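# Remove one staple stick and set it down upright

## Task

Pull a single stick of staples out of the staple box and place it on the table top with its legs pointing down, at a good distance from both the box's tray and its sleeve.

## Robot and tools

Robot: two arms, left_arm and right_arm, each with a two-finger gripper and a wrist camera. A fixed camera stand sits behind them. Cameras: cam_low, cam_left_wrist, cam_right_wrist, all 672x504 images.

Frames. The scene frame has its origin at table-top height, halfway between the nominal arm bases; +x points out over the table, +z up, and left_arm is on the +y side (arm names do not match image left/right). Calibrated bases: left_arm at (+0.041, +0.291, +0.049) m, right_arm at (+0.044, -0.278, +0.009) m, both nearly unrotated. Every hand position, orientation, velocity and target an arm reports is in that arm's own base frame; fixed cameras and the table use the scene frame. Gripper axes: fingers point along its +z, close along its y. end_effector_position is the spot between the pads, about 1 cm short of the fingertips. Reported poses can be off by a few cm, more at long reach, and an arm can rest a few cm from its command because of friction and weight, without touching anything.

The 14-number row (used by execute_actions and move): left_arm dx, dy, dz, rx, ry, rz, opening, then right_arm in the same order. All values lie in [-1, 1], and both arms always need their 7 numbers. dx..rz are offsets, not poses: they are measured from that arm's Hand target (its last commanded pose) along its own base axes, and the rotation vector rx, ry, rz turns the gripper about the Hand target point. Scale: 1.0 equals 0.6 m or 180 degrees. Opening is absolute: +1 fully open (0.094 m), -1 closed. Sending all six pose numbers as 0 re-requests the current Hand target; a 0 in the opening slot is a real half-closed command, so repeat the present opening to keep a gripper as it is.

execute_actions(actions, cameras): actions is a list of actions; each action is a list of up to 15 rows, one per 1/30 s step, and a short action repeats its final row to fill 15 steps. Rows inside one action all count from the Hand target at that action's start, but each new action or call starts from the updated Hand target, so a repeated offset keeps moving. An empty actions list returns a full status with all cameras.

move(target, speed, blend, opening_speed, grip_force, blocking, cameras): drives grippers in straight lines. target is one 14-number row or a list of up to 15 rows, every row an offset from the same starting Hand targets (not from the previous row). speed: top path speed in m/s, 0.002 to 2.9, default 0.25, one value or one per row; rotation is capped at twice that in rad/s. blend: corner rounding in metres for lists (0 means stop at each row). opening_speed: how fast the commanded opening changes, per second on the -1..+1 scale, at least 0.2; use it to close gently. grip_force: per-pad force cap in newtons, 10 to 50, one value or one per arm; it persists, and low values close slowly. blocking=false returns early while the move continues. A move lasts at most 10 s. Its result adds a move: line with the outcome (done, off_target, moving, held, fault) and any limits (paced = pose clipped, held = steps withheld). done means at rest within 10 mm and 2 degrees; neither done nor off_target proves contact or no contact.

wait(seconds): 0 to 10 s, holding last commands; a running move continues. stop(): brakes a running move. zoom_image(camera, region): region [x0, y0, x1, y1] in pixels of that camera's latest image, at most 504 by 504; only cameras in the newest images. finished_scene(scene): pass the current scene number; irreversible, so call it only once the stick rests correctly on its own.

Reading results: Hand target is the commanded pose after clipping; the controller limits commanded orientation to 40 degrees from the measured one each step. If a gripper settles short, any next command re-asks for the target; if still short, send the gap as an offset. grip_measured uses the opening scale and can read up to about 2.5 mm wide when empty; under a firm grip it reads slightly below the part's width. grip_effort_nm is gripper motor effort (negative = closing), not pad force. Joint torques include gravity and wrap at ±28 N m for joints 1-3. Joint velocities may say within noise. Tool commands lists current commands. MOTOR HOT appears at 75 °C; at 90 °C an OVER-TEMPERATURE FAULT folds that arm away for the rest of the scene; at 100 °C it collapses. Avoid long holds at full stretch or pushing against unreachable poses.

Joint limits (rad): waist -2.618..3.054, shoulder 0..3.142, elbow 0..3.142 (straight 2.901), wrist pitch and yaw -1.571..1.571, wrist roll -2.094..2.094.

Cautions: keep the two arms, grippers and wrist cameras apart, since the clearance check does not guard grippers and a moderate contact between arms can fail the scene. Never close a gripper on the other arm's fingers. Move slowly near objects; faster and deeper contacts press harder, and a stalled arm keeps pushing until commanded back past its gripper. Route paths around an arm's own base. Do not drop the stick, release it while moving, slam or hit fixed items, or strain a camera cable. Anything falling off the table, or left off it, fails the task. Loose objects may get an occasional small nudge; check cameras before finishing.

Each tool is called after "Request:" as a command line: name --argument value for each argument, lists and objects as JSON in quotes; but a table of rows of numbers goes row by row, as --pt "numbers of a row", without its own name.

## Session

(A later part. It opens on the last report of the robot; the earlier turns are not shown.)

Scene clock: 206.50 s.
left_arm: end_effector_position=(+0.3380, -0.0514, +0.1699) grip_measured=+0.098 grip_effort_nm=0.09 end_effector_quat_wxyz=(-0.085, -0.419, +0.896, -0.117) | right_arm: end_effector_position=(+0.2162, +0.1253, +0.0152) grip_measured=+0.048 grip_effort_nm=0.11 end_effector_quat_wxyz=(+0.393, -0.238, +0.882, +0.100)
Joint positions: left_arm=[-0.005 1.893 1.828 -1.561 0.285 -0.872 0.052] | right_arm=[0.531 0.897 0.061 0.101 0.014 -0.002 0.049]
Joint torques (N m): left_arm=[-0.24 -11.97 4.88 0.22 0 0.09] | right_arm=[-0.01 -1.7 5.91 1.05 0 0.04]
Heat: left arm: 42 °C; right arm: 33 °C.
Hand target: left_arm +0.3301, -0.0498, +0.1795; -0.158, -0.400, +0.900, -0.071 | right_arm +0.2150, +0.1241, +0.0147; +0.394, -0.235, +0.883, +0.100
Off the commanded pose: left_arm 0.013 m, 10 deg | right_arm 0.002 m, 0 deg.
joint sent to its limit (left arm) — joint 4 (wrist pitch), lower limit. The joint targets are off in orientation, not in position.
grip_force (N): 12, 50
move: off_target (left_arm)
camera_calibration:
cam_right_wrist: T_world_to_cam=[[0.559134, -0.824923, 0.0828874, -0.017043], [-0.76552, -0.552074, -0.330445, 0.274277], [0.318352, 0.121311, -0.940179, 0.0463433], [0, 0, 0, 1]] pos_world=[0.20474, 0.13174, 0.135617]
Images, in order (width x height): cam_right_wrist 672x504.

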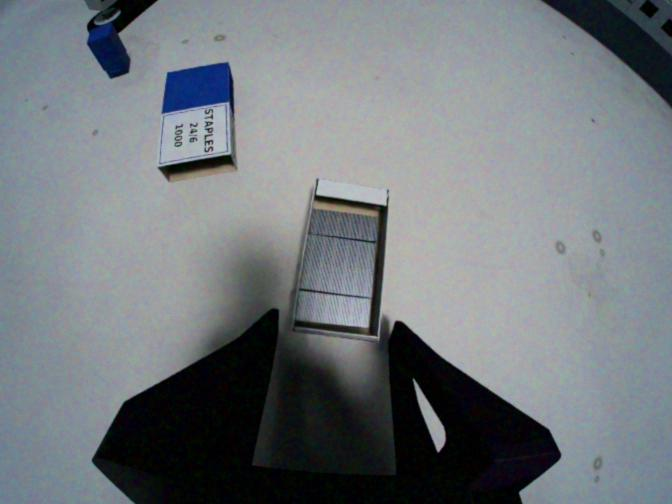

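Request:
move --pt "0 0 0 0 0 0 0.1 0 0 0 0 0 0 -0.26" --pt "0 0 0 0 0 0 0.1 0 0 0.06 0 0 0 -0.26" --pt "0 0 0 0 0 0 0.1 0.110 0.0637 0.1588 0.0903 -0.1564 0 -0.26" --speed '[0.1, 0.15, 0.25]' --blend '[0, 0.02, 0]' --opening_speed 0.5

Request:
move --target '[0, 0, 0, 0, 0, 0, 0.1, -0.1047, -0.0605, -0.025, -0.1422, 0.2464, 0, -0.26]' --speed 0.2 --cameras '["cam_right_wrist"]'

Request:
zoom_image --camera "cam_right_wrist" --region '[270, 180, 430, 340]'

Scene clock: 210.70 s.
left_arm: end_effector_position=(+0.3380, -0.0514, +0.1699) grip_measured=+0.098 grip_effort_nm=0.09 end_effector_quat_wxyz=(-0.085, -0.419, +0.896, -0.117) | right_arm: end_effector_position=(+0.2813, +0.1636, +0.1083) grip_measured=-0.258 grip_effort_nm=-0.81 end_effector_quat_wxyz=(+0.621, -0.198, +0.741, +0.163)
Joint positions: left_arm=[-0.005 1.893 1.828 -1.561 0.285 -0.872 0.052] | right_arm=[0.531 1.349 0.019 1.152 0.014 -0.002 0.035]
Joint torques (N m): left_arm=[-0.25 -11.97 4.88 0.22 0 0.09] | right_arm=[-0.08 -2.41 4.19 1.59 0.02 0]
Heat: left arm: 42 °C; right arm: 33 °C.
Hand target: left_arm +0.3301, -0.0498, +0.1795; -0.158, -0.400, +0.900, -0.071 | right_arm +0.2810, +0.1624, +0.1100; +0.625, -0.195, +0.738, +0.163
Off the commanded pose: left_arm 0.013 m, 10 deg | right_arm 0.002 m, 1 deg.
joint sent to its limit (left arm) — joint 4 (wrist pitch), lower limit. The joint targets are off in orientation, not in position.
grip_force (N): 12, 50
move: off_target (left_arm); blend cut to 0.018 m at target 2

Scene clock: 213.73 s.
left_arm: end_effector_position=(+0.3380, -0.0514, +0.1699) grip_measured=+0.098 grip_effort_nm=0.09 end_effector_quat_wxyz=(-0.085, -0.419, +0.896, -0.117) | right_arm: end_effector_position=(+0.2118, +0.1228, +0.0840) grip_measured=-0.254 grip_effort_nm=-0.73 end_effector_quat_wxyz=(+0.233, -0.254, +0.937, +0.056)
Joint positions: left_arm=[-0.005 1.893 1.828 -1.561 0.285 -0.872 0.052] | right_arm=[0.531 1.005 0.623 -0.704 0.014 -0.002 0.035]
Joint torques (N m): left_arm=[-0.24 -11.97 4.88 0.22 0 0.09] | right_arm=[-0.17 -1.88 9.57 0.69 -0.03 0.04]
Heat: left arm: 42 °C; right arm: 33 °C.
Hand target: left_arm +0.3301, -0.0498, +0.1795; -0.158, -0.400, +0.900, -0.071 | right_arm +0.2181, +0.1260, +0.0948; +0.245, -0.250, +0.935, +0.060
Off the commanded pose: left_arm 0.013 m, 10 deg | right_arm 0.013 m, 2 deg.
joint sent to its limit (left arm) — joint 4 (wrist pitch), lower limit. The joint targets are off in orientation, not in position.
grip_force (N): 12, 50
move: off_target (left_arm, right_arm)
camera_calibration:
cam_right_wrist: T_world_to_cam=[[0.580324, -0.81248, 0.0556826, -0.026057], [-0.814098, -0.580579, 0.0131416, 0.277208], [0.0216509, -0.0529574, -0.998362, 0.201878], [0, 0, 0, 1]] pos_world=[0.236425, 0.150461, 0.199355]
Images, in order (width x height): cam_right_wrist 672x504.

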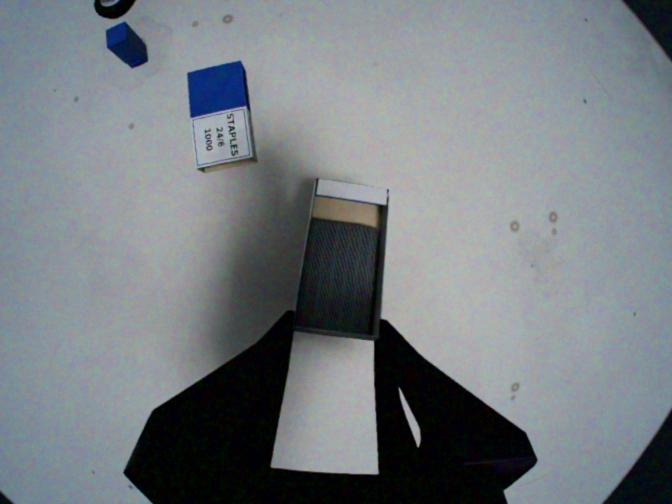

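Scaled by 3.150 from the camera's 672x504 image, which has a finer 960x720 frame.

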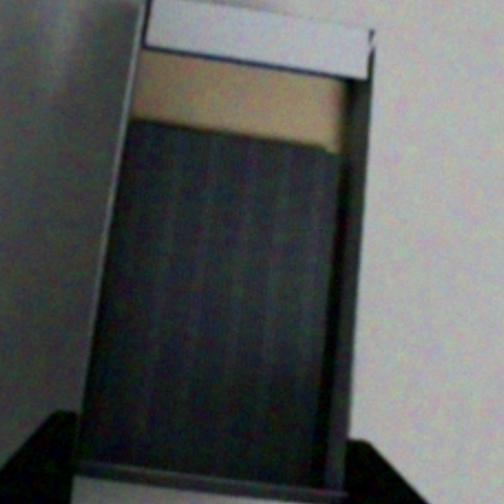

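Request:
execute_actions --actions '[[[0,0,0,0,0,0,0.1,0,0,0,0.01053,0.00608,-0.02157,-0.26],[0,0,0,0,0,0,0.1,0,0,0,0.0141,0.00814,-0.02889,-0.26],[0,0,0,0,0,0,0.1,0,0,0,0.00833,0.00481,-0.01707,-0.26],[0,0,0,0,0,0,0.1,0,0,0,-0.00295,-0.0017,0.00604,-0.26],[0,0,0,0,0,0,0.1,0,0,0,-0.01227,-0.00708,0.02514,-0.26],[0,0,0,0,0,0,0.1,0,0,0,-0.01348,-0.00778,0.02761,-0.26],[0,0,0,0,0,0,0.1,0,0,0,-0.00577,-0.00333,0.01182,-0.26],[0,0,0,0,0,0,0.1,0,0,0,0.00577,0.00333,-0.01182,-0.26],[0,0,0,0,0,0,0.1,0,0,0,0.01348,0.00778,-0.02761,-0.26],[0,0,0,0,0,0,0.1,0,0,0,0.01227,0.00708,-0.02514,-0.26],[0,0,0,0,0,0,0.1,0,0,0,0.00295,0.0017,-0.00604,-0.26],[0,0,0,0,0,0,0.1,0,0,0,-0.00833,-0.00481,0.01707,-0.26],[0,0,0,0,0,0,0.1,0,0,0,-0.0141,-0.00814,0.02889,-0.26],[0,0,0,0,0,0,0.1,0,0,0,-0.01053,-0.00608,0.02157,-0.26],[0,0,0,0,0,0,0.1,0,0,0,0,0,0,-0.26]],[[0,0,0,0,0,0,0.1,0,0,0,0.01053,0.00608,-0.02157,-0.26],[0,0,0,0,0,0,0.1,0,0,0,0.0141,0.00814,-0.02889,-0.26],[0,0,0,0,0,0,0.1,0,0,0,0.00833,0.00481,-0.01707,-0.26],[0,0,0,0,0,0,0.1,0,0,0,-0.00295,-0.0017,0.00604,-0.26],[0,0,0,0,0,0,0.1,0,0,0,-0.01227,-0.00708,0.02514,-0.26],[0,0,0,0,0,0,0.1,0,0,0,-0.01348,-0.00778,0.02761,-0.26],[0,0,0,0,0,0,0.1,0,0,0,-0.00577,-0.00333,0.01182,-0.26],[0,0,0,0,0,0,0.1,0,0,0,0.00577,0.00333,-0.01182,-0.26],[0,0,0,0,0,0,0.1,0,0,0,0.01348,0.00778,-0.02761,-0.26],[0,0,0,0,0,0,0.1,0,0,0,0.01227,0.00708,-0.02514,-0.26],[0,0,0,0,0,0,0.1,0,0,0,0.00295,0.0017,-0.00604,-0.26],[0,0,0,0,0,0,0.1,0,0,0,-0.00833,-0.00481,0.01707,-0.26],[0,0,0,0,0,0,0.1,0,0,0,-0.0141,-0.00814,0.02889,-0.26],[0,0,0,0,0,0,0.1,0,0,0,-0.01053,-0.00608,0.02157,-0.26],[0,0,0,0,0,0,0.1,0,0,0,0,0,0,-0.26]]]' --cameras '["cam_right_wrist"]'

Request:
zoom_image --camera "cam_right_wrist" --region '[270, 180, 430, 340]'

Scene clock: 216.07 s.
left_arm: end_effector_position=(+0.3380, -0.0514, +0.1699) grip_measured=+0.098 grip_effort_nm=0.09 end_effector_quat_wxyz=(-0.085, -0.419, +0.896, -0.117) | right_arm: end_effector_position=(+0.2116, +0.1227, +0.0839) grip_measured=-0.258 grip_effort_nm=-0.82 end_effector_quat_wxyz=(+0.233, -0.256, +0.937, +0.056)
Joint positions: left_arm=[-0.005 1.893 1.828 -1.561 0.285 -0.872 0.052] | right_arm=[0.531 1.005 0.623 -0.705 0.014 -0.005 0.035]
Joint velocities: left_arm=[within noise] | right_arm=[-0.012 0.002 -0.002 -0.007 0.007 0.037 -0.005]
Joint torques (N m): left_arm=[-0.25 -11.97 4.88 0.22 0 0.09] | right_arm=[-0.21 -1.89 9.57 0.68 -0.04 0.04]
Heat: left arm: 42 °C; right arm: 33 °C.
Hand target: left_arm +0.3301, -0.0498, +0.1795; -0.158, -0.400, +0.900, -0.071 | right_arm +0.2181, +0.1261, +0.0949; +0.245, -0.250, +0.935, +0.060
Off the commanded pose: left_arm 0.013 m, 10 deg | right_arm 0.013 m, 2 deg.
joint sent to its limit (left arm) — joint 4 (wrist pitch), lower limit. The joint targets are off in orientation, not in position.
grip_force (N): 12, 50
camera_calibration:
cam_right_wrist: T_world_to_cam=[[0.582554, -0.810789, 0.0570383, -0.0269091], [-0.812499, -0.582793, 0.0140693, 0.276872], [0.0218343, -0.0545397, -0.998273, 0.201865], [0, 0, 0, 1]] pos_world=[0.236226, 0.150551, 0.199156]
Images, in order (width x height): cam_right_wrist 672x504.

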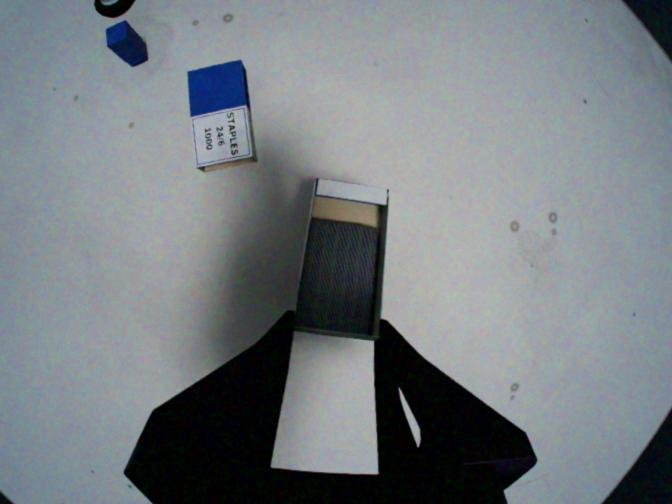

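Scaled by 3.150 from the camera's 672x504 image, which has a finer 960x720 frame.

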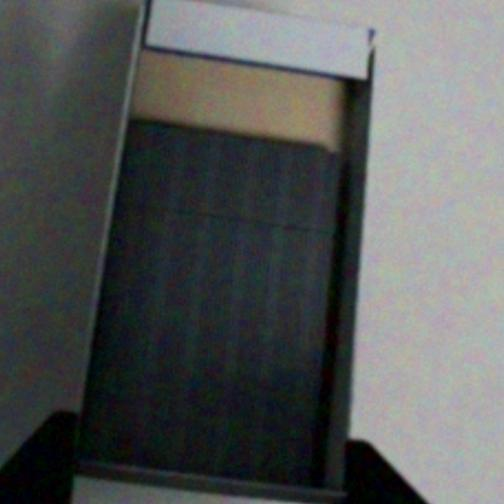

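Request:
execute_actions --actions '[[[0,0,0,0,0,0,0.1,0,0,0,0.01403,0.0081,-0.02876,-0.26],[0,0,0,0,0,0,0.1,0,0,0,0.0188,0.01085,-0.03852,-0.26],[0,0,0,0,0,0,0.1,0,0,0,0.01111,0.00641,-0.02276,-0.26],[0,0,0,0,0,0,0.1,0,0,0,-0.00393,-0.00227,0.00805,-0.26],[0,0,0,0,0,0,0.1,0,0,0,-0.01636,-0.00944,0.03352,-0.26],[0,0,0,0,0,0,0.1,0,0,0,-0.01797,-0.01037,0.03681,-0.26],[0,0,0,0,0,0,0.1,0,0,0,-0.00769,-0.00444,0.01576,-0.26],[0,0,0,0,0,0,0.1,0,0,0,0.00769,0.00444,-0.01576,-0.26],[0,0,0,0,0,0,0.1,0,0,0,0.01797,0.01037,-0.03681,-0.26],[0,0,0,0,0,0,0.1,0,0,0,0.01636,0.00944,-0.03352,-0.26],[0,0,0,0,0,0,0.1,0,0,0,0.00393,0.00227,-0.00805,-0.26],[0,0,0,0,0,0,0.1,0,0,0,-0.01111,-0.00641,0.02276,-0.26],[0,0,0,0,0,0,0.1,0,0,0,-0.0188,-0.01085,0.03852,-0.26],[0,0,0,0,0,0,0.1,0,0,0,-0.01403,-0.0081,0.02876,-0.26],[0,0,0,0,0,0,0.1,0,0,0,0,0,0,-0.26]],[[0,0,0,0,0,0,0.1,0,0,0,0.01403,0.0081,-0.02876,-0.26],[0,0,0,0,0,0,0.1,0,0,0,0.0188,0.01085,-0.03852,-0.26],[0,0,0,0,0,0,0.1,0,0,0,0.01111,0.00641,-0.02276,-0.26],[0,0,0,0,0,0,0.1,0,0,0,-0.00393,-0.00227,0.00805,-0.26],[0,0,0,0,0,0,0.1,0,0,0,-0.01636,-0.00944,0.03352,-0.26],[0,0,0,0,0,0,0.1,0,0,0,-0.01797,-0.01037,0.03681,-0.26],[0,0,0,0,0,0,0.1,0,0,0,-0.00769,-0.00444,0.01576,-0.26],[0,0,0,0,0,0,0.1,0,0,0,0.00769,0.00444,-0.01576,-0.26],[0,0,0,0,0,0,0.1,0,0,0,0.01797,0.01037,-0.03681,-0.26],[0,0,0,0,0,0,0.1,0,0,0,0.01636,0.00944,-0.03352,-0.26],[0,0,0,0,0,0,0.1,0,0,0,0.00393,0.00227,-0.00805,-0.26],[0,0,0,0,0,0,0.1,0,0,0,-0.01111,-0.00641,0.02276,-0.26],[0,0,0,0,0,0,0.1,0,0,0,-0.0188,-0.01085,0.03852,-0.26],[0,0,0,0,0,0,0.1,0,0,0,-0.01403,-0.0081,0.02876,-0.26],[0,0,0,0,0,0,0.1,0,0,0,0,0,0,-0.26]]]' --cameras '["cam_right_wrist"]'

Request:
zoom_image --camera "cam_right_wrist" --region '[270, 180, 430, 340]'

Scene clock: 218.37 s.
left_arm: end_effector_position=(+0.3380, -0.0514, +0.1699) grip_measured=+0.098 grip_effort_nm=0.09 end_effector_quat_wxyz=(-0.085, -0.419, +0.896, -0.117) | right_arm: end_effector_position=(+0.2118, +0.1223, +0.0839) grip_measured=-0.260 grip_effort_nm=-0.86 end_effector_quat_wxyz=(+0.233, -0.255, +0.937, +0.055)
Joint positions: left_arm=[-0.005 1.893 1.828 -1.561 0.285 -0.872 0.052] | right_arm=[0.53 1.005 0.623 -0.705 0.014 -0.006 0.035]
Joint torques (N m): left_arm=[-0.25 -11.99 4.85 0.22 0 0.09] | right_arm=[-0.13 -1.91 9.55 0.69 -0.04 0.06]
Heat: left arm: 42 °C; right arm: 33 °C.
Hand target: left_arm +0.3301, -0.0498, +0.1795; -0.158, -0.400, +0.900, -0.071 | right_arm +0.2181, +0.1260, +0.0949; +0.245, -0.250, +0.935, +0.060
Off the commanded pose: left_arm 0.013 m, 10 deg | right_arm 0.013 m, 2 deg.
joint sent to its limit (left arm) — joint 4 (wrist pitch), lower limit. The joint targets are off in orientation, not in position.
grip_force (N): 12, 50
camera_calibration:
cam_right_wrist: T_world_to_cam=[[0.581575, -0.811432, 0.0578754, -0.0270487], [-0.8132, -0.581802, 0.0145809, 0.276693], [0.0218406, -0.0555442, -0.998217, 0.201985], [0, 0, 0, 1]] pos_world=[0.236326, 0.150251, 0.199156]
Images, in order (width x height): cam_right_wrist 672x504.

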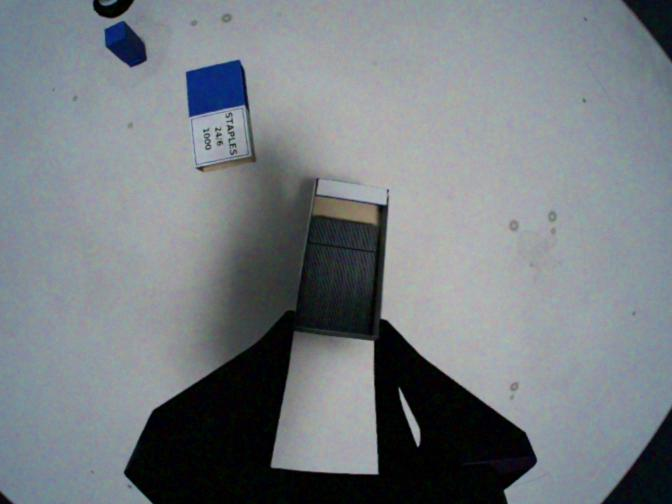

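Scaled by 3.150 from the camera's 672x504 image, which has a finer 960x720 frame.

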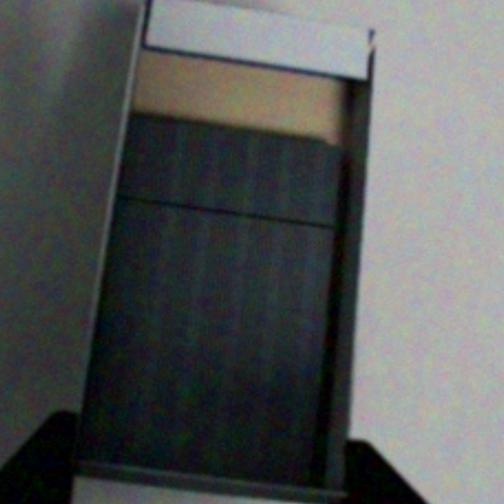

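Request:
execute_actions --actions '[[[0,0,0,0,0,0,0.1,0,0,0,0.01228,0.00709,-0.02516,-0.26],[0,0,0,0,0,0,0.1,0,0,0,0.01228,0.00709,-0.02516,-0.26],[0,0,0,0,0,0,0.1,0,0,0,0,0,0,-0.26],[0,0,0,0,0,0,0.1,0,0,0,-0.01228,-0.00709,0.02516,-0.26],[0,0,0,0,0,0,0.1,0,0,0,-0.01228,-0.00709,0.02516,-0.26],[0,0,0,0,0,0,0.1,0,0,0,0,0,0,-0.26],[0,0,0,0,0,0,0.1,0,0,0,0.01228,0.00709,-0.02516,-0.26],[0,0,0,0,0,0,0.1,0,0,0,0.01228,0.00709,-0.02516,-0.26],[0,0,0,0,0,0,0.1,0,0,0,0,0,0,-0.26],[0,0,0,0,0,0,0.1,0,0,0,-0.01228,-0.00709,0.02516,-0.26],[0,0,0,0,0,0,0.1,0,0,0,-0.01228,-0.00709,0.02516,-0.26],[0,0,0,0,0,0,0.1,0,0,0,0,0,0,-0.26],[0,0,0,0,0,0,0.1,0,0,0,0.01228,0.00709,-0.02516,-0.26],[0,0,0,0,0,0,0.1,0,0,0,0.01228,0.00709,-0.02516,-0.26],[0,0,0,0,0,0,0.1,0,0,0,0,0,0,-0.26]],[[0,0,0,0,0,0,0.1,0,0,0,-0.01228,-0.00709,0.02516,-0.26],[0,0,0,0,0,0,0.1,0,0,0,-0.01228,-0.00709,0.02516,-0.26],[0,0,0,0,0,0,0.1,0,0,0,0,0,0,-0.26],[0,0,0,0,0,0,0.1,0,0,0,0.01228,0.00709,-0.02516,-0.26],[0,0,0,0,0,0,0.1,0,0,0,0.01228,0.00709,-0.02516,-0.26],[0,0,0,0,0,0,0.1,0,0,0,0,0,0,-0.26],[0,0,0,0,0,0,0.1,0,0,0,-0.01228,-0.00709,0.02516,-0.26],[0,0,0,0,0,0,0.1,0,0,0,-0.01228,-0.00709,0.02516,-0.26],[0,0,0,0,0,0,0.1,0,0,0,0,0,0,-0.26],[0,0,0,0,0,0,0.1,0,0,0,0.01228,0.00709,-0.02516,-0.26],[0,0,0,0,0,0,0.1,0,0,0,0.01228,0.00709,-0.02516,-0.26],[0,0,0,0,0,0,0.1,0,0,0,0,0,0,-0.26],[0,0,0,0,0,0,0.1,0,0,0,-0.01228,-0.00709,0.02516,-0.26],[0,0,0,0,0,0,0.1,0,0,0,-0.01228,-0.00709,0.02516,-0.26],[0,0,0,0,0,0,0.1,0,0,0,0,0,0,-0.26]]]' --cameras '["cam_right_wrist"]'

Request:
zoom_image --camera "cam_right_wrist" --region '[270, 180, 430, 340]'

Scene clock: 220.60 s.
left_arm: end_effector_position=(+0.3380, -0.0514, +0.1699) grip_measured=+0.098 grip_effort_nm=0.09 end_effector_quat_wxyz=(-0.085, -0.419, +0.896, -0.117) | right_arm: end_effector_position=(+0.2117, +0.1224, +0.0839) grip_measured=-0.257 grip_effort_nm=-0.79 end_effector_quat_wxyz=(+0.233, -0.255, +0.937, +0.056)
Joint positions: left_arm=[-0.005 1.893 1.828 -1.561 0.285 -0.872 0.052] | right_arm=[0.53 1.005 0.623 -0.705 0.014 -0.005 0.035]
Joint torques (N m): left_arm=[-0.25 -11.97 4.86 0.22 0 0.08] | right_arm=[-0.09 -1.89 9.58 0.68 -0.03 0.03]
Heat: left arm: 42 °C; right arm: 34 °C.
Hand target: left_arm +0.3301, -0.0498, +0.1795; -0.158, -0.400, +0.900, -0.071 | right_arm +0.2181, +0.1260, +0.0949; +0.246, -0.250, +0.935, +0.060
Off the commanded pose: left_arm 0.013 m, 10 deg | right_arm 0.013 m, 2 deg.
joint sent to its limit (left arm) — joint 4 (wrist pitch), lower limit. The joint targets are off in orientation, not in position.
grip_force (N): 12, 50
camera_calibration:
cam_right_wrist: T_world_to_cam=[[0.581357, -0.811659, 0.056863, -0.0267586], [-0.813368, -0.581569, 0.0144476, 0.276725], [0.0213433, -0.0546498, -0.998277, 0.201981], [0, 0, 0, 1]] pos_world=[0.236325, 0.150254, 0.199157]
Images, in order (width x height): cam_right_wrist 672x504.

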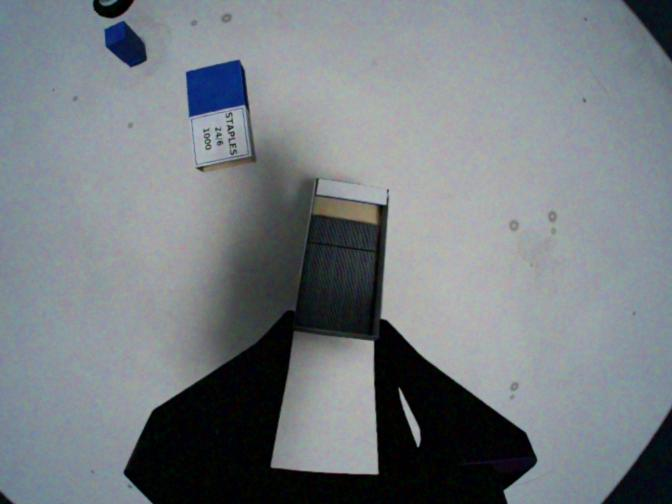

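Scaled by 3.150 from the camera's 672x504 image, which has a finer 960x720 frame.

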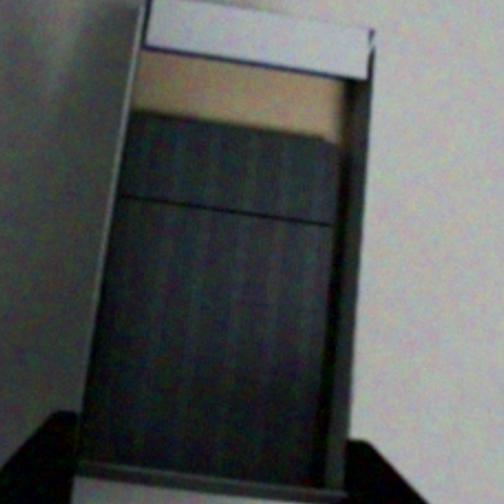

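Request:
execute_actions --actions '[[[0,0,0,0,0,0,0.1,0,0,0,0.01965,0.01134,-0.04026,-0.26],[0,0,0,0,0,0,0.1,0,0,0,0.01965,0.01134,-0.04026,-0.26],[0,0,0,0,0,0,0.1,0,0,0,0,0,0,-0.26],[0,0,0,0,0,0,0.1,0,0,0,-0.01965,-0.01134,0.04026,-0.26],[0,0,0,0,0,0,0.1,0,0,0,-0.01965,-0.01134,0.04026,-0.26],[0,0,0,0,0,0,0.1,0,0,0,0,0,0,-0.26],[0,0,0,0,0,0,0.1,0,0,0,0.01965,0.01134,-0.04026,-0.26],[0,0,0,0,0,0,0.1,0,0,0,0.01965,0.01134,-0.04026,-0.26],[0,0,0,0,0,0,0.1,0,0,0,0,0,0,-0.26],[0,0,0,0,0,0,0.1,0,0,0,-0.01965,-0.01134,0.04026,-0.26],[0,0,0,0,0,0,0.1,0,0,0,-0.01965,-0.01134,0.04026,-0.26],[0,0,0,0,0,0,0.1,0,0,0,0,0,0,-0.26],[0,0,0,0,0,0,0.1,0,0,0,0.01965,0.01134,-0.04026,-0.26],[0,0,0,0,0,0,0.1,0,0,0,0.01965,0.01134,-0.04026,-0.26],[0,0,0,0,0,0,0.1,0,0,0,0,0,0,-0.26]],[[0,0,0,0,0,0,0.1,0,0,0,-0.01965,-0.01134,0.04026,-0.26],[0,0,0,0,0,0,0.1,0,0,0,-0.01965,-0.01134,0.04026,-0.26],[0,0,0,0,0,0,0.1,0,0,0,0,0,0,-0.26],[0,0,0,0,0,0,0.1,0,0,0,0.01965,0.01134,-0.04026,-0.26],[0,0,0,0,0,0,0.1,0,0,0,0.01965,0.01134,-0.04026,-0.26],[0,0,0,0,0,0,0.1,0,0,0,0,0,0,-0.26],[0,0,0,0,0,0,0.1,0,0,0,-0.01965,-0.01134,0.04026,-0.26],[0,0,0,0,0,0,0.1,0,0,0,-0.01965,-0.01134,0.04026,-0.26],[0,0,0,0,0,0,0.1,0,0,0,0,0,0,-0.26],[0,0,0,0,0,0,0.1,0,0,0,0.01965,0.01134,-0.04026,-0.26],[0,0,0,0,0,0,0.1,0,0,0,0.01965,0.01134,-0.04026,-0.26],[0,0,0,0,0,0,0.1,0,0,0,0,0,0,-0.26],[0,0,0,0,0,0,0.1,0,0,0,-0.01965,-0.01134,0.04026,-0.26],[0,0,0,0,0,0,0.1,0,0,0,-0.01965,-0.01134,0.04026,-0.26],[0,0,0,0,0,0,0.1,0,0,0,0,0,0,-0.26]]]' --cameras '["cam_right_wrist"]'

Request:
zoom_image --camera "cam_right_wrist" --region '[270, 180, 430, 340]'

Scene clock: 222.87 s.
left_arm: end_effector_position=(+0.3380, -0.0514, +0.1699) grip_measured=+0.098 grip_effort_nm=0.09 end_effector_quat_wxyz=(-0.085, -0.419, +0.896, -0.117) | right_arm: end_effector_position=(+0.2117, +0.1222, +0.0838) grip_measured=-0.257 grip_effort_nm=-0.78 end_effector_quat_wxyz=(+0.233, -0.255, +0.937, +0.055)
Joint positions: left_arm=[-0.005 1.893 1.828 -1.561 0.285 -0.872 0.052] | right_arm=[0.53 1.005 0.623 -0.706 0.015 -0.005 0.035]
Joint torques (N m): left_arm=[-0.24 -11.97 4.88 0.22 0 0.08] | right_arm=[-0.18 -1.89 9.57 0.68 -0.06 0.01]
Heat: left arm: 42 °C; right arm: 34 °C.
Hand target: left_arm +0.3301, -0.0498, +0.1795; -0.158, -0.400, +0.900, -0.071 | right_arm +0.2181, +0.1260, +0.0949; +0.245, -0.250, +0.935, +0.060
Off the commanded pose: left_arm 0.013 m, 10 deg | right_arm 0.013 m, 2 deg.
joint sent to its limit (left arm) — joint 4 (wrist pitch), lower limit. The joint targets are off in orientation, not in position.
grip_force (N): 12, 50
camera_calibration:
cam_right_wrist: T_world_to_cam=[[0.581295, -0.811601, 0.0583172, -0.0270396], [-0.813403, -0.581508, 0.0149929, 0.276615], [0.0217437, -0.0561506, -0.998186, 0.201993], [0, 0, 0, 1]] pos_world=[0.236326, 0.150251, 0.199057]
Images, in order (width x height): cam_right_wrist 672x504.

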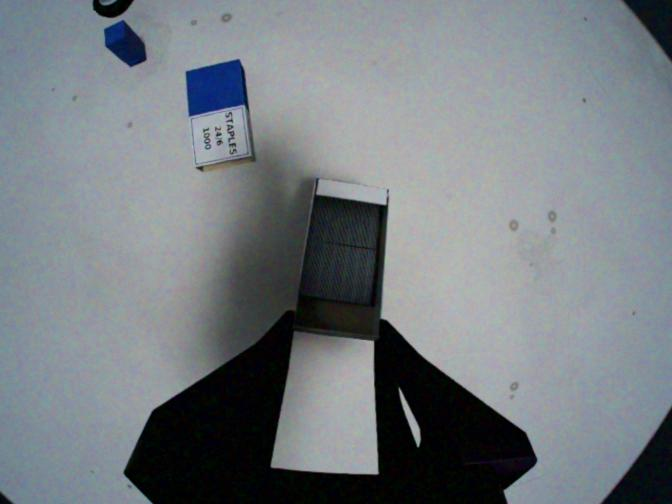

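Scaled by 3.150 from the camera's 672x504 image, which has a finer 960x720 frame.

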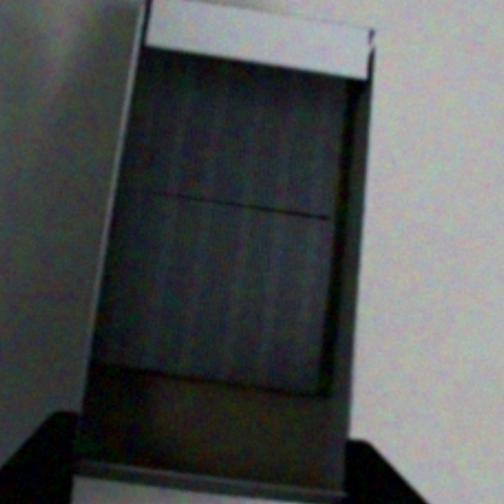

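Request:
move --pt "0 0 0 0 0 0 0.1 0 0 -0.0658 0.0522 -0.0904 0 -0.26" --pt "0 0 0 0 0 0 0.1 0 0 -0.135 0.0522 -0.0904 0 -0.26" --pt "0 0 0 0 0 0 0.1 0 0 -0.135 0.0522 -0.0904 0 0.1" --pt "0 0 0 0 0 0 0.1 -0.0502 -0.029 -0.0767 0.0522 -0.0904 0 0.1" --speed '[0.15, 0.06, 0.06, 0.12]' --blend '[0.01, 0, 0, 0]' --opening_speed 0.6 --cameras '["cam_right_wrist", "cam_low"]'

Request:
zoom_image --camera "cam_low" --region '[200, 330, 340, 420]'

Scene clock: 229.67 s.
left_arm: end_effector_position=(+0.3380, -0.0514, +0.1699) grip_measured=+0.098 grip_effort_nm=0.09 end_effector_quat_wxyz=(-0.085, -0.419, +0.896, -0.117) | right_arm: end_effector_position=(+0.1830, +0.1053, +0.0325) grip_measured=+0.098 grip_effort_nm=0.11 end_effector_quat_wxyz=(+0.377, -0.239, +0.890, +0.095)
Joint positions: left_arm=[-0.005 1.893 1.828 -1.561 0.285 -0.872 0.052] | right_arm=[0.53 0.435 0.106 -0.444 0.015 0 0.052]
Joint torques (N m): left_arm=[-0.25 -11.97 4.86 0.22 0 0.08] | right_arm=[0.31 0.28 10.22 1.01 0.01 0.04]
Heat: left arm: 42 °C; right arm: 34 °C.
Hand target: left_arm +0.3301, -0.0498, +0.1795; -0.158, -0.400, +0.900, -0.071 | right_arm +0.1880, +0.1086, +0.0489; +0.395, -0.235, +0.882, +0.101
Off the commanded pose: left_arm 0.013 m, 10 deg | right_arm 0.017 m, 2 deg.
joint sent to its limit (left arm) — joint 4 (wrist pitch), lower limit. The joint targets are off in orientation, not in position.
grip_force (N): 12, 50
move: off_target (left_arm, right_arm)
camera_calibration:
cam_right_wrist: T_world_to_cam=[[0.559202, -0.825149, 0.0801332, -0.0162896], [-0.777488, -0.55553, -0.294785, 0.244986], [0.287758, 0.102542, -0.952198, 0.0835392], [0, 0, 0, 1]] pos_world=[0.175544, 0.114089, 0.153069]
Images, in order (width x height): cam_low 672x504, cam_right_wrist 672x504.

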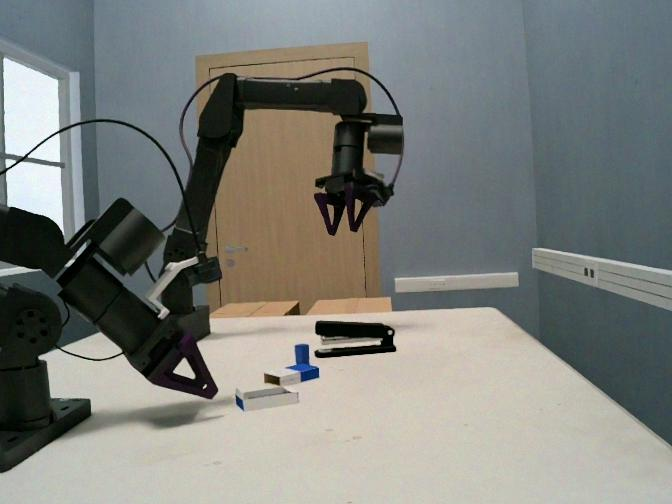

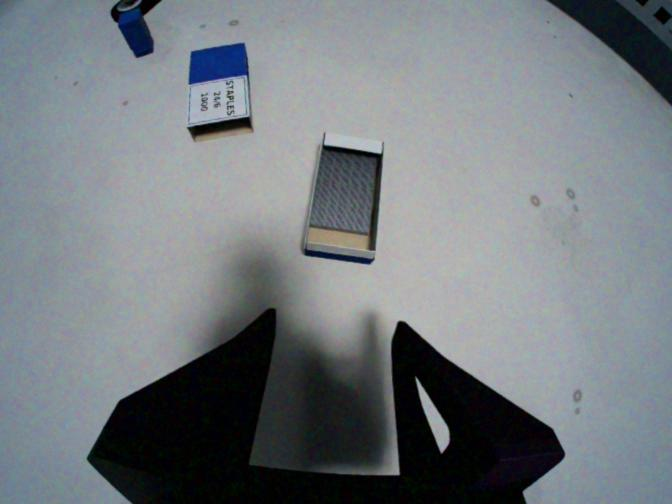

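Scaled by 3.600 from the camera's 672x504 image, which has a finer 960x720 frame.

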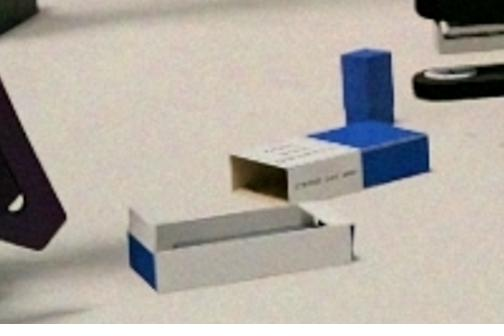

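Request:
move --pt "0 0 0 0 0 0 0.1 0 0 0.09 0 0 0 0.1" --pt "0 0 0 0 0 0 0.1 0.0712 0.0415 0.09 0.0766 0.2857 -0.4676 0.1" --pt "0 0 0 0 0 0 0.1 0.0712 0.0415 0.05 0.0766 0.2857 -0.4676 -0.5" --speed '[0.2, 0.3, 0.15]' --blend '[0.03, 0.01, 0]' --cameras '["cam_right_wrist", "cam_low"]'

Request:
zoom_image --camera "cam_right_wrist" --region '[220, 180, 460, 360]'

Scene clock: 234.97 s.
left_arm: end_effector_position=(+0.3380, -0.0514, +0.1699) grip_measured=+0.098 grip_effort_nm=0.09 end_effector_quat_wxyz=(-0.085, -0.419, +0.896, -0.117) | right_arm: end_effector_position=(+0.2293, +0.1351, +0.0812) grip_measured=-0.498 grip_effort_nm=-0.09 end_effector_quat_wxyz=(-0.004, +0.493, +0.870, -0.003)
Joint positions: left_arm=[-0.005 1.893 1.828 -1.561 0.285 -0.872 0.052] | right_arm=[0.526 1.576 1.133 -1.136 -0.004 1.557 0.024]
Joint torques (N m): left_arm=[-0.25 -11.97 4.86 0.22 0 0.08] | right_arm=[-0.57 -5.98 5.71 0.06 -0.01 0.06]
Heat: left arm: 42 °C; right arm: 34 °C.
Hand target: left_arm +0.3301, -0.0498, +0.1795; -0.158, -0.400, +0.900, -0.071 | right_arm +0.2307, +0.1336, +0.0789; -0.003, +0.499, +0.867, -0.004
Off the commanded pose: left_arm 0.013 m, 10 deg | right_arm 0.003 m, 1 deg.
joint sent to its limit (left arm) — joint 4 (wrist pitch), lower limit. The joint targets are off in orientation, not in position.
grip_force (N): 12, 50
move: off_target (left_arm); blend cut to 0.0272 m at target 1
camera_calibration:
cam_right_wrist: T_world_to_cam=[[-0.800944, -0.598733, 0.00284317, 0.266002], [-0.524608, 0.704057, 0.478634, 0.0209694], [-0.288576, 0.381867, -0.87801, 0.201924], [0, 0, 0, 1]] pos_world=[0.282324, 0.0673921, 0.166499]
Images, in order (width x height): cam_low 672x504, cam_right_wrist 672x504.

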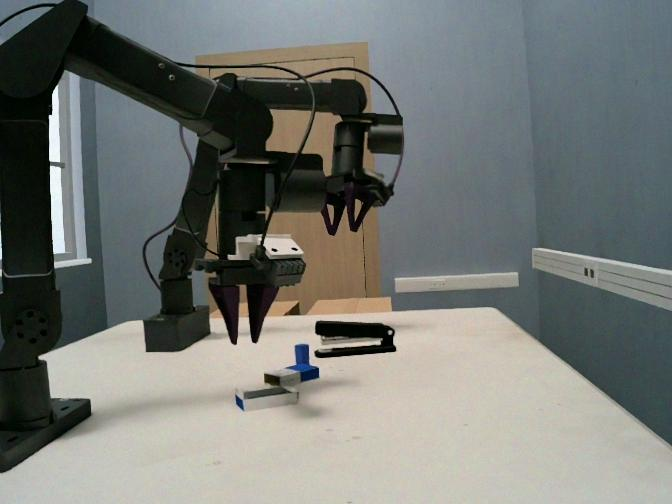

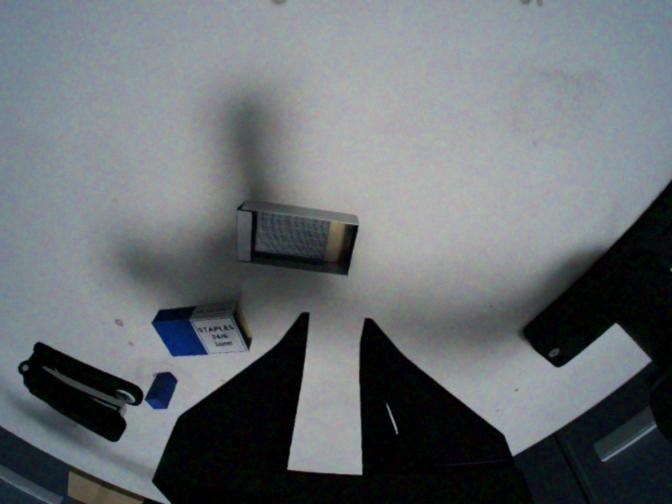

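Scaled by 2.100 from the camera's 672x504 image, which has a finer 960x720 frame.

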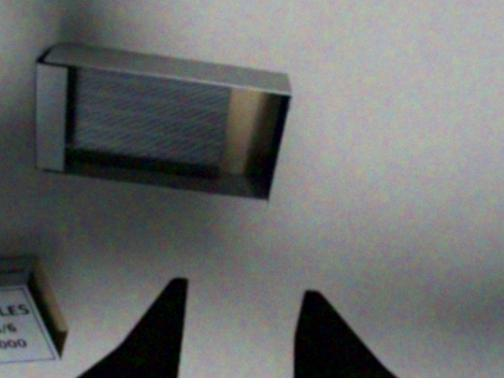

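Request:
move --target '[0, 0, 0, 0, 0, 0, 0.1, 0.0021, -0.0036, -0.0815, 0, 0, 0, -0.5]' --speed 0.15 --cameras '["cam_right_wrist", "cam_low"]'

Request:
zoom_image --camera "cam_right_wrist" --region '[240, 220, 440, 370]'

Request:
zoom_image --camera "cam_low" --region '[190, 320, 330, 425]'

Scene clock: 237.40 s.
left_arm: end_effector_position=(+0.3380, -0.0514, +0.1699) grip_measured=+0.098 grip_effort_nm=0.09 end_effector_quat_wxyz=(-0.085, -0.419, +0.896, -0.117) | right_arm: end_effector_position=(+0.2307, +0.1334, +0.0324) grip_measured=-0.498 grip_effort_nm=-0.09 end_effector_quat_wxyz=(-0.004, +0.497, +0.868, -0.003)
Joint positions: left_arm=[-0.005 1.893 1.828 -1.561 0.285 -0.872 0.052] | right_arm=[0.517 1.635 0.991 -0.935 -0.004 1.557 0.024]
Joint torques (N m): left_arm=[-0.25 -11.97 4.86 0.22 0 0.09] | right_arm=[-0.66 -6.13 5.37 0.08 0 -0.04]
Heat: left arm: 42 °C; right arm: 33 °C.
Hand target: left_arm +0.3301, -0.0498, +0.1795; -0.158, -0.400, +0.900, -0.071 | right_arm +0.2320, +0.1314, +0.0300; -0.003, +0.499, +0.867, -0.004
Off the commanded pose: left_arm 0.013 m, 10 deg | right_arm 0.003 m, 0 deg.
joint sent to its limit (left arm) — joint 4 (wrist pitch), lower limit. The joint targets are off in orientation, not in position.
grip_force (N): 12, 50
move: off_target (left_arm)
camera_calibration:
cam_right_wrist: T_world_to_cam=[[-0.805951, -0.591978, 0.00242394, 0.266516], [-0.518734, 0.708193, 0.478934, 0.0442868], [-0.285235, 0.384739, -0.877848, 0.15909], [0, 0, 0, 1]] pos_world=[0.28315, 0.0651998, 0.1178]
Images, in order (width x height): cam_low 672x504, cam_right_wrist 672x504.

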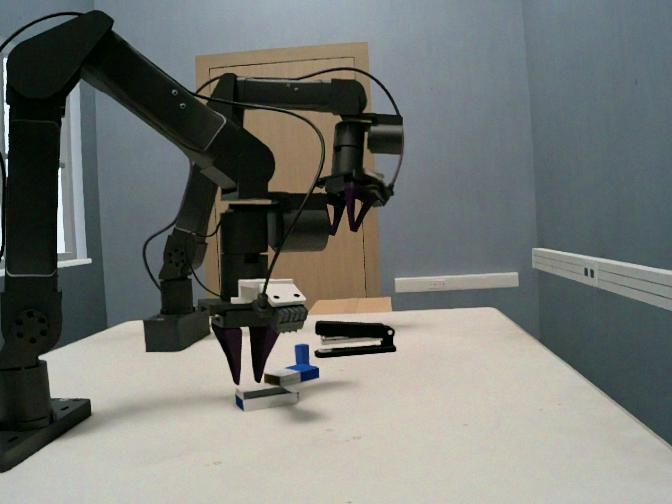

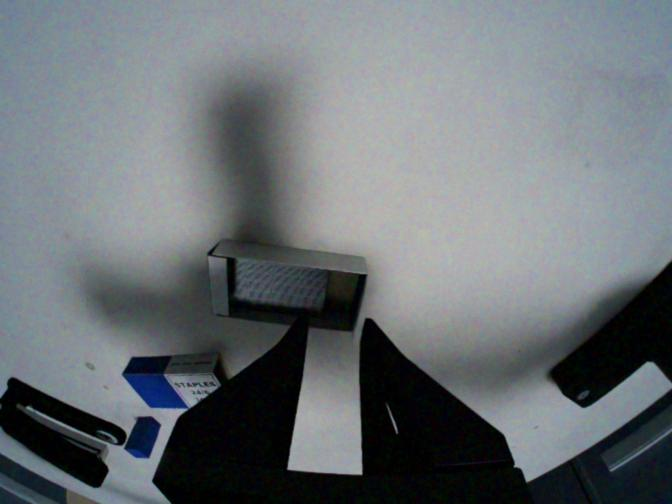

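Scaled by 2.520 from the camera's 672x504 image, which has a finer 960x720 frame.

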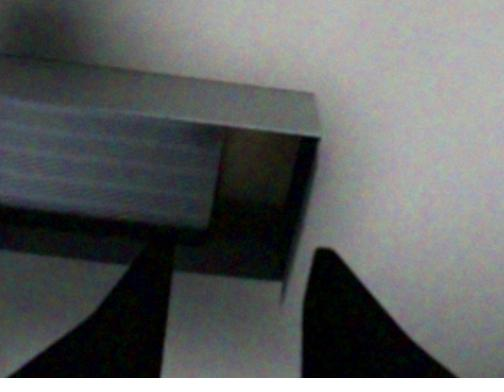

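Scaled by 3.600 from the camera's 672x504 image, which has a finer 960x720 frame.

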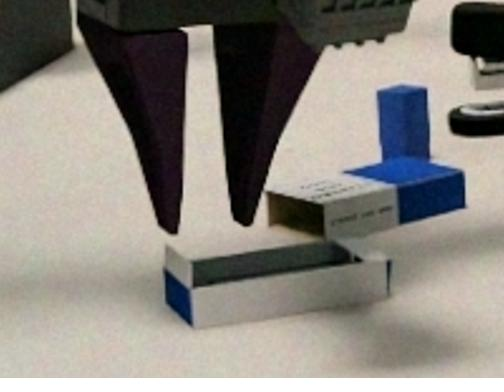

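Request:
move --target '[0, 0, 0, 0, 0, 0, 0.1, 0, 0, -0.0265, 0, 0, 0, -0.47]' --speed 0.06 --cameras '["cam_right_wrist", "cam_low"]'

Request:
zoom_image --camera "cam_right_wrist" --region '[240, 240, 440, 390]'

Request:
zoom_image --camera "cam_low" --region '[210, 345, 310, 420]'

Scene clock: 240.00 s.
left_arm: end_effector_position=(+0.3380, -0.0514, +0.1699) grip_measured=+0.098 grip_effort_nm=0.09 end_effector_quat_wxyz=(-0.085, -0.419, +0.896, -0.117) | right_arm: end_effector_position=(+0.2314, +0.1338, +0.0175) grip_measured=-0.472 grip_effort_nm=0.11 end_effector_quat_wxyz=(-0.003, +0.497, +0.868, -0.001)
Joint positions: left_arm=[-0.005 1.893 1.828 -1.561 0.285 -0.872 0.052] | right_arm=[0.517 1.66 0.953 -0.869 -0.004 1.557 0.025]
Joint velocities: left_arm=[within noise] | right_arm=[0.002 0.046 0.012 -0.037 -0.022 -0.037 -0.001]
Joint torques (N m): left_arm=[-0.24 -11.97 4.86 0.22 0 0.09] | right_arm=[-0.66 -6.02 5.05 0.08 0 -0.04]
Heat: left arm: 42 °C; right arm: 33 °C.
Hand target: left_arm +0.3301, -0.0498, +0.1795; -0.158, -0.400, +0.900, -0.071 | right_arm +0.2320, +0.1314, +0.0140; -0.004, +0.499, +0.867, -0.004
Off the commanded pose: left_arm 0.013 m, 10 deg | right_arm 0.004 m, 0 deg.
joint sent to its limit (left arm) — joint 4 (wrist pitch), lower limit. The joint targets are off in orientation, not in position.
grip_force (N): 12, 50
move: off_target (left_arm)
camera_calibration:
cam_right_wrist: T_world_to_cam=[[-0.805939, -0.591999, -0.000660132, 0.267451], [-0.520025, 0.707422, 0.478673, 0.0519125], [-0.282907, 0.386124, -0.877993, 0.145303], [0, 0, 0, 1]] pos_world=[0.283652, 0.0655014, 0.102903]
Images, in order (width x height): cam_low 672x504, cam_right_wrist 672x504.

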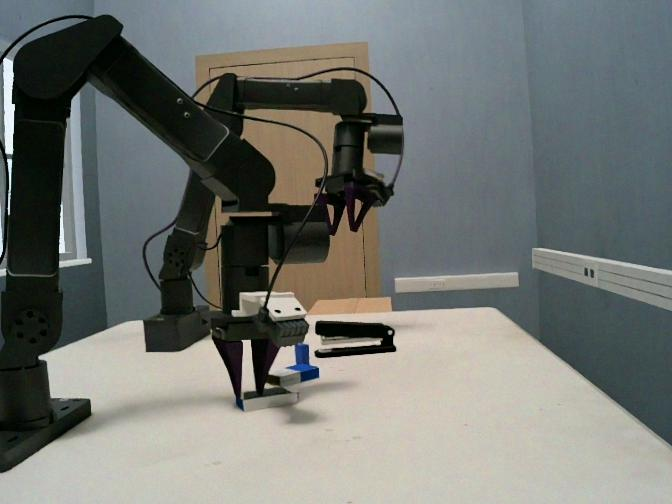

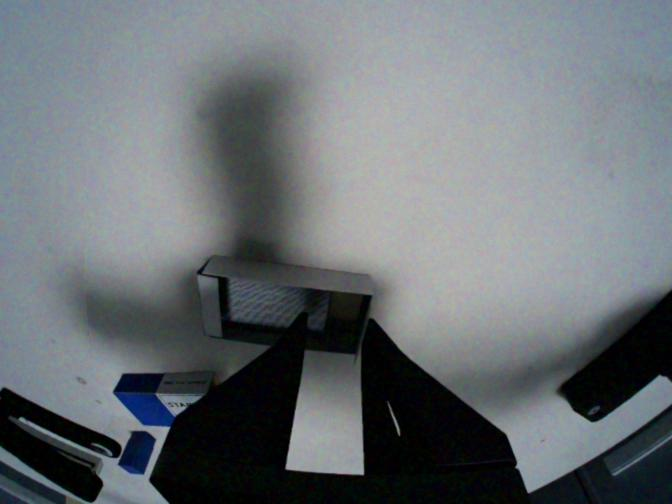

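Scaled by 2.520 from the camera's 672x504 image, which has a finer 960x720 frame.

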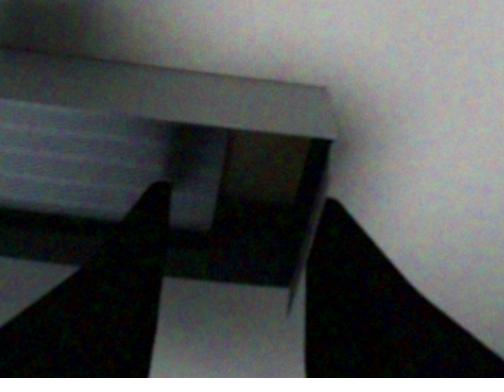

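Scaled by 5.040 from the camera's 672x504 image, which has a finer 960x720 frame.

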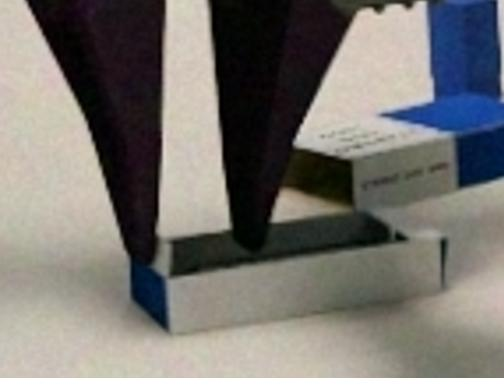

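Request:
move --target '[0, 0, 0, 0, 0, 0, 0.1, 0, 0, -0.0075, 0, 0, 0, -0.47]' --speed 0.03

Request:
move --target '[0, 0, 0, 0, 0, 0, 0.1, 0, 0, -0.003, 0, 0, 0, -0.47]' --speed 0.03 --cameras '["cam_right_wrist", "cam_low"]'

Request:
zoom_image --camera "cam_right_wrist" --region '[240, 240, 440, 390]'

Request:
zoom_image --camera "cam_low" --region '[210, 345, 310, 420]'

Scene clock: 241.37 s.
left_arm: end_effector_position=(+0.3380, -0.0514, +0.1699) grip_measured=+0.098 grip_effort_nm=0.09 end_effector_quat_wxyz=(-0.085, -0.419, +0.896, -0.117) | right_arm: end_effector_position=(+0.2320, +0.1341, +0.0134) grip_measured=-0.472 grip_effort_nm=0.11 end_effector_quat_wxyz=(-0.003, +0.497, +0.868, +0.000)
Joint positions: left_arm=[-0.005 1.893 1.828 -1.561 0.285 -0.872 0.052] | right_arm=[0.517 1.668 0.943 -0.849 -0.004 1.557 0.025]
Joint torques (N m): left_arm=[-0.25 -11.97 4.86 0.22 0 0.09] | right_arm=[-0.66 -6 4.97 0.11 -0.01 -0.03]
Heat: left arm: 42 °C; right arm: 33 °C.
Hand target: left_arm +0.3301, -0.0498, +0.1795; -0.158, -0.400, +0.900, -0.071 | right_arm +0.2319, +0.1314, +0.0095; -0.003, +0.499, +0.867, -0.004
Off the commanded pose: left_arm 0.013 m, 10 deg | right_arm 0.005 m, 1 deg.
joint sent to its limit (left arm) — joint 4 (wrist pitch), lower limit. The joint targets are off in orientation, not in position.
grip_force (N): 12, 50
move: off_target (left_arm)

Scene clock: 242.07 s.
left_arm: end_effector_position=(+0.3380, -0.0514, +0.1699) grip_measured=+0.098 grip_effort_nm=0.09 end_effector_quat_wxyz=(-0.085, -0.419, +0.896, -0.117) | right_arm: end_effector_position=(+0.2333, +0.1349, +0.0134) grip_measured=-0.472 grip_effort_nm=0.11 end_effector_quat_wxyz=(-0.001, +0.497, +0.868, +0.003)
Joint positions: left_arm=[-0.005 1.893 1.828 -1.561 0.285 -0.872 0.052] | right_arm=[0.517 1.668 0.943 -0.843 -0.004 1.557 0.025]
Joint torques (N m): left_arm=[-0.25 -11.99 4.86 0.22 0 0.09] | right_arm=[-0.65 -5.74 4.66 0.08 0 -0.03]
Heat: left arm: 42 °C; right arm: 33 °C.
Hand target: left_arm +0.3301, -0.0498, +0.1795; -0.158, -0.400, +0.900, -0.071 | right_arm +0.2319, +0.1314, +0.0077; -0.004, +0.499, +0.867, -0.004
Off the commanded pose: left_arm 0.013 m, 10 deg | right_arm 0.007 m, 1 deg.
joint sent to its limit (left arm) — joint 4 (wrist pitch), lower limit. The joint targets are off in orientation, not in position.
grip_force (N): 12, 50
move: off_target (left_arm)
camera_calibration:
cam_right_wrist: T_world_to_cam=[[-0.805914, -0.591958, -0.00939934, 0.269693], [-0.523673, 0.705364, 0.477733, 0.0552699], [-0.276167, 0.389934, -0.878455, 0.139653], [0, 0, 0, 1]] pos_world=[0.28486, 0.0662057, 0.0988098]
Images, in order (width x height): cam_low 672x504, cam_right_wrist 672x504.

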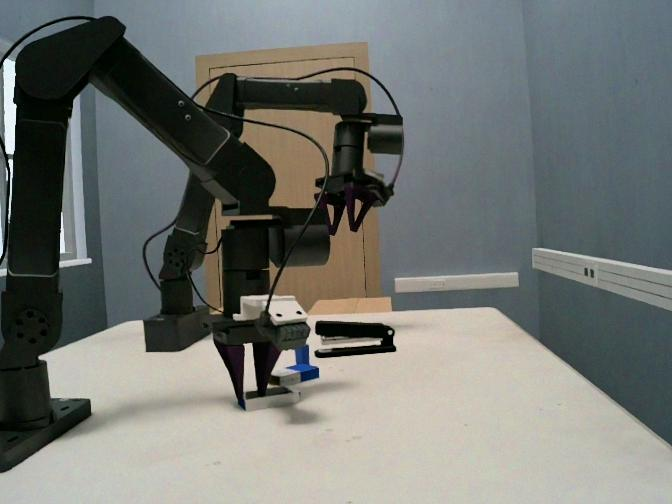

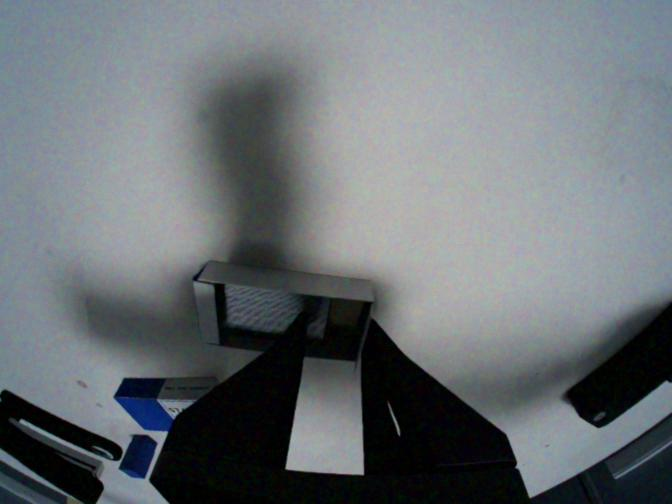

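Scaled by 2.520 from the camera's 672x504 image, which has a finer 960x720 frame.

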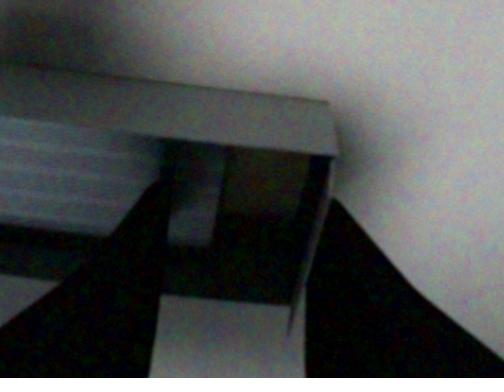

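Scaled by 5.040 from the camera's 672x504 image, which has a finer 960x720 frame.

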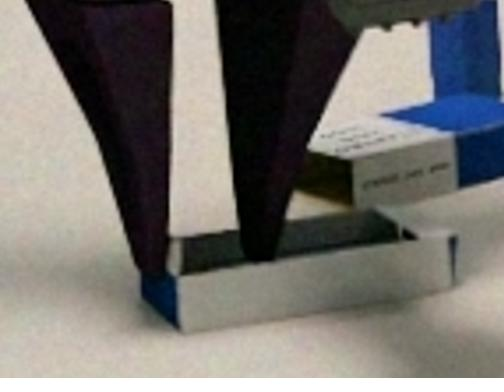

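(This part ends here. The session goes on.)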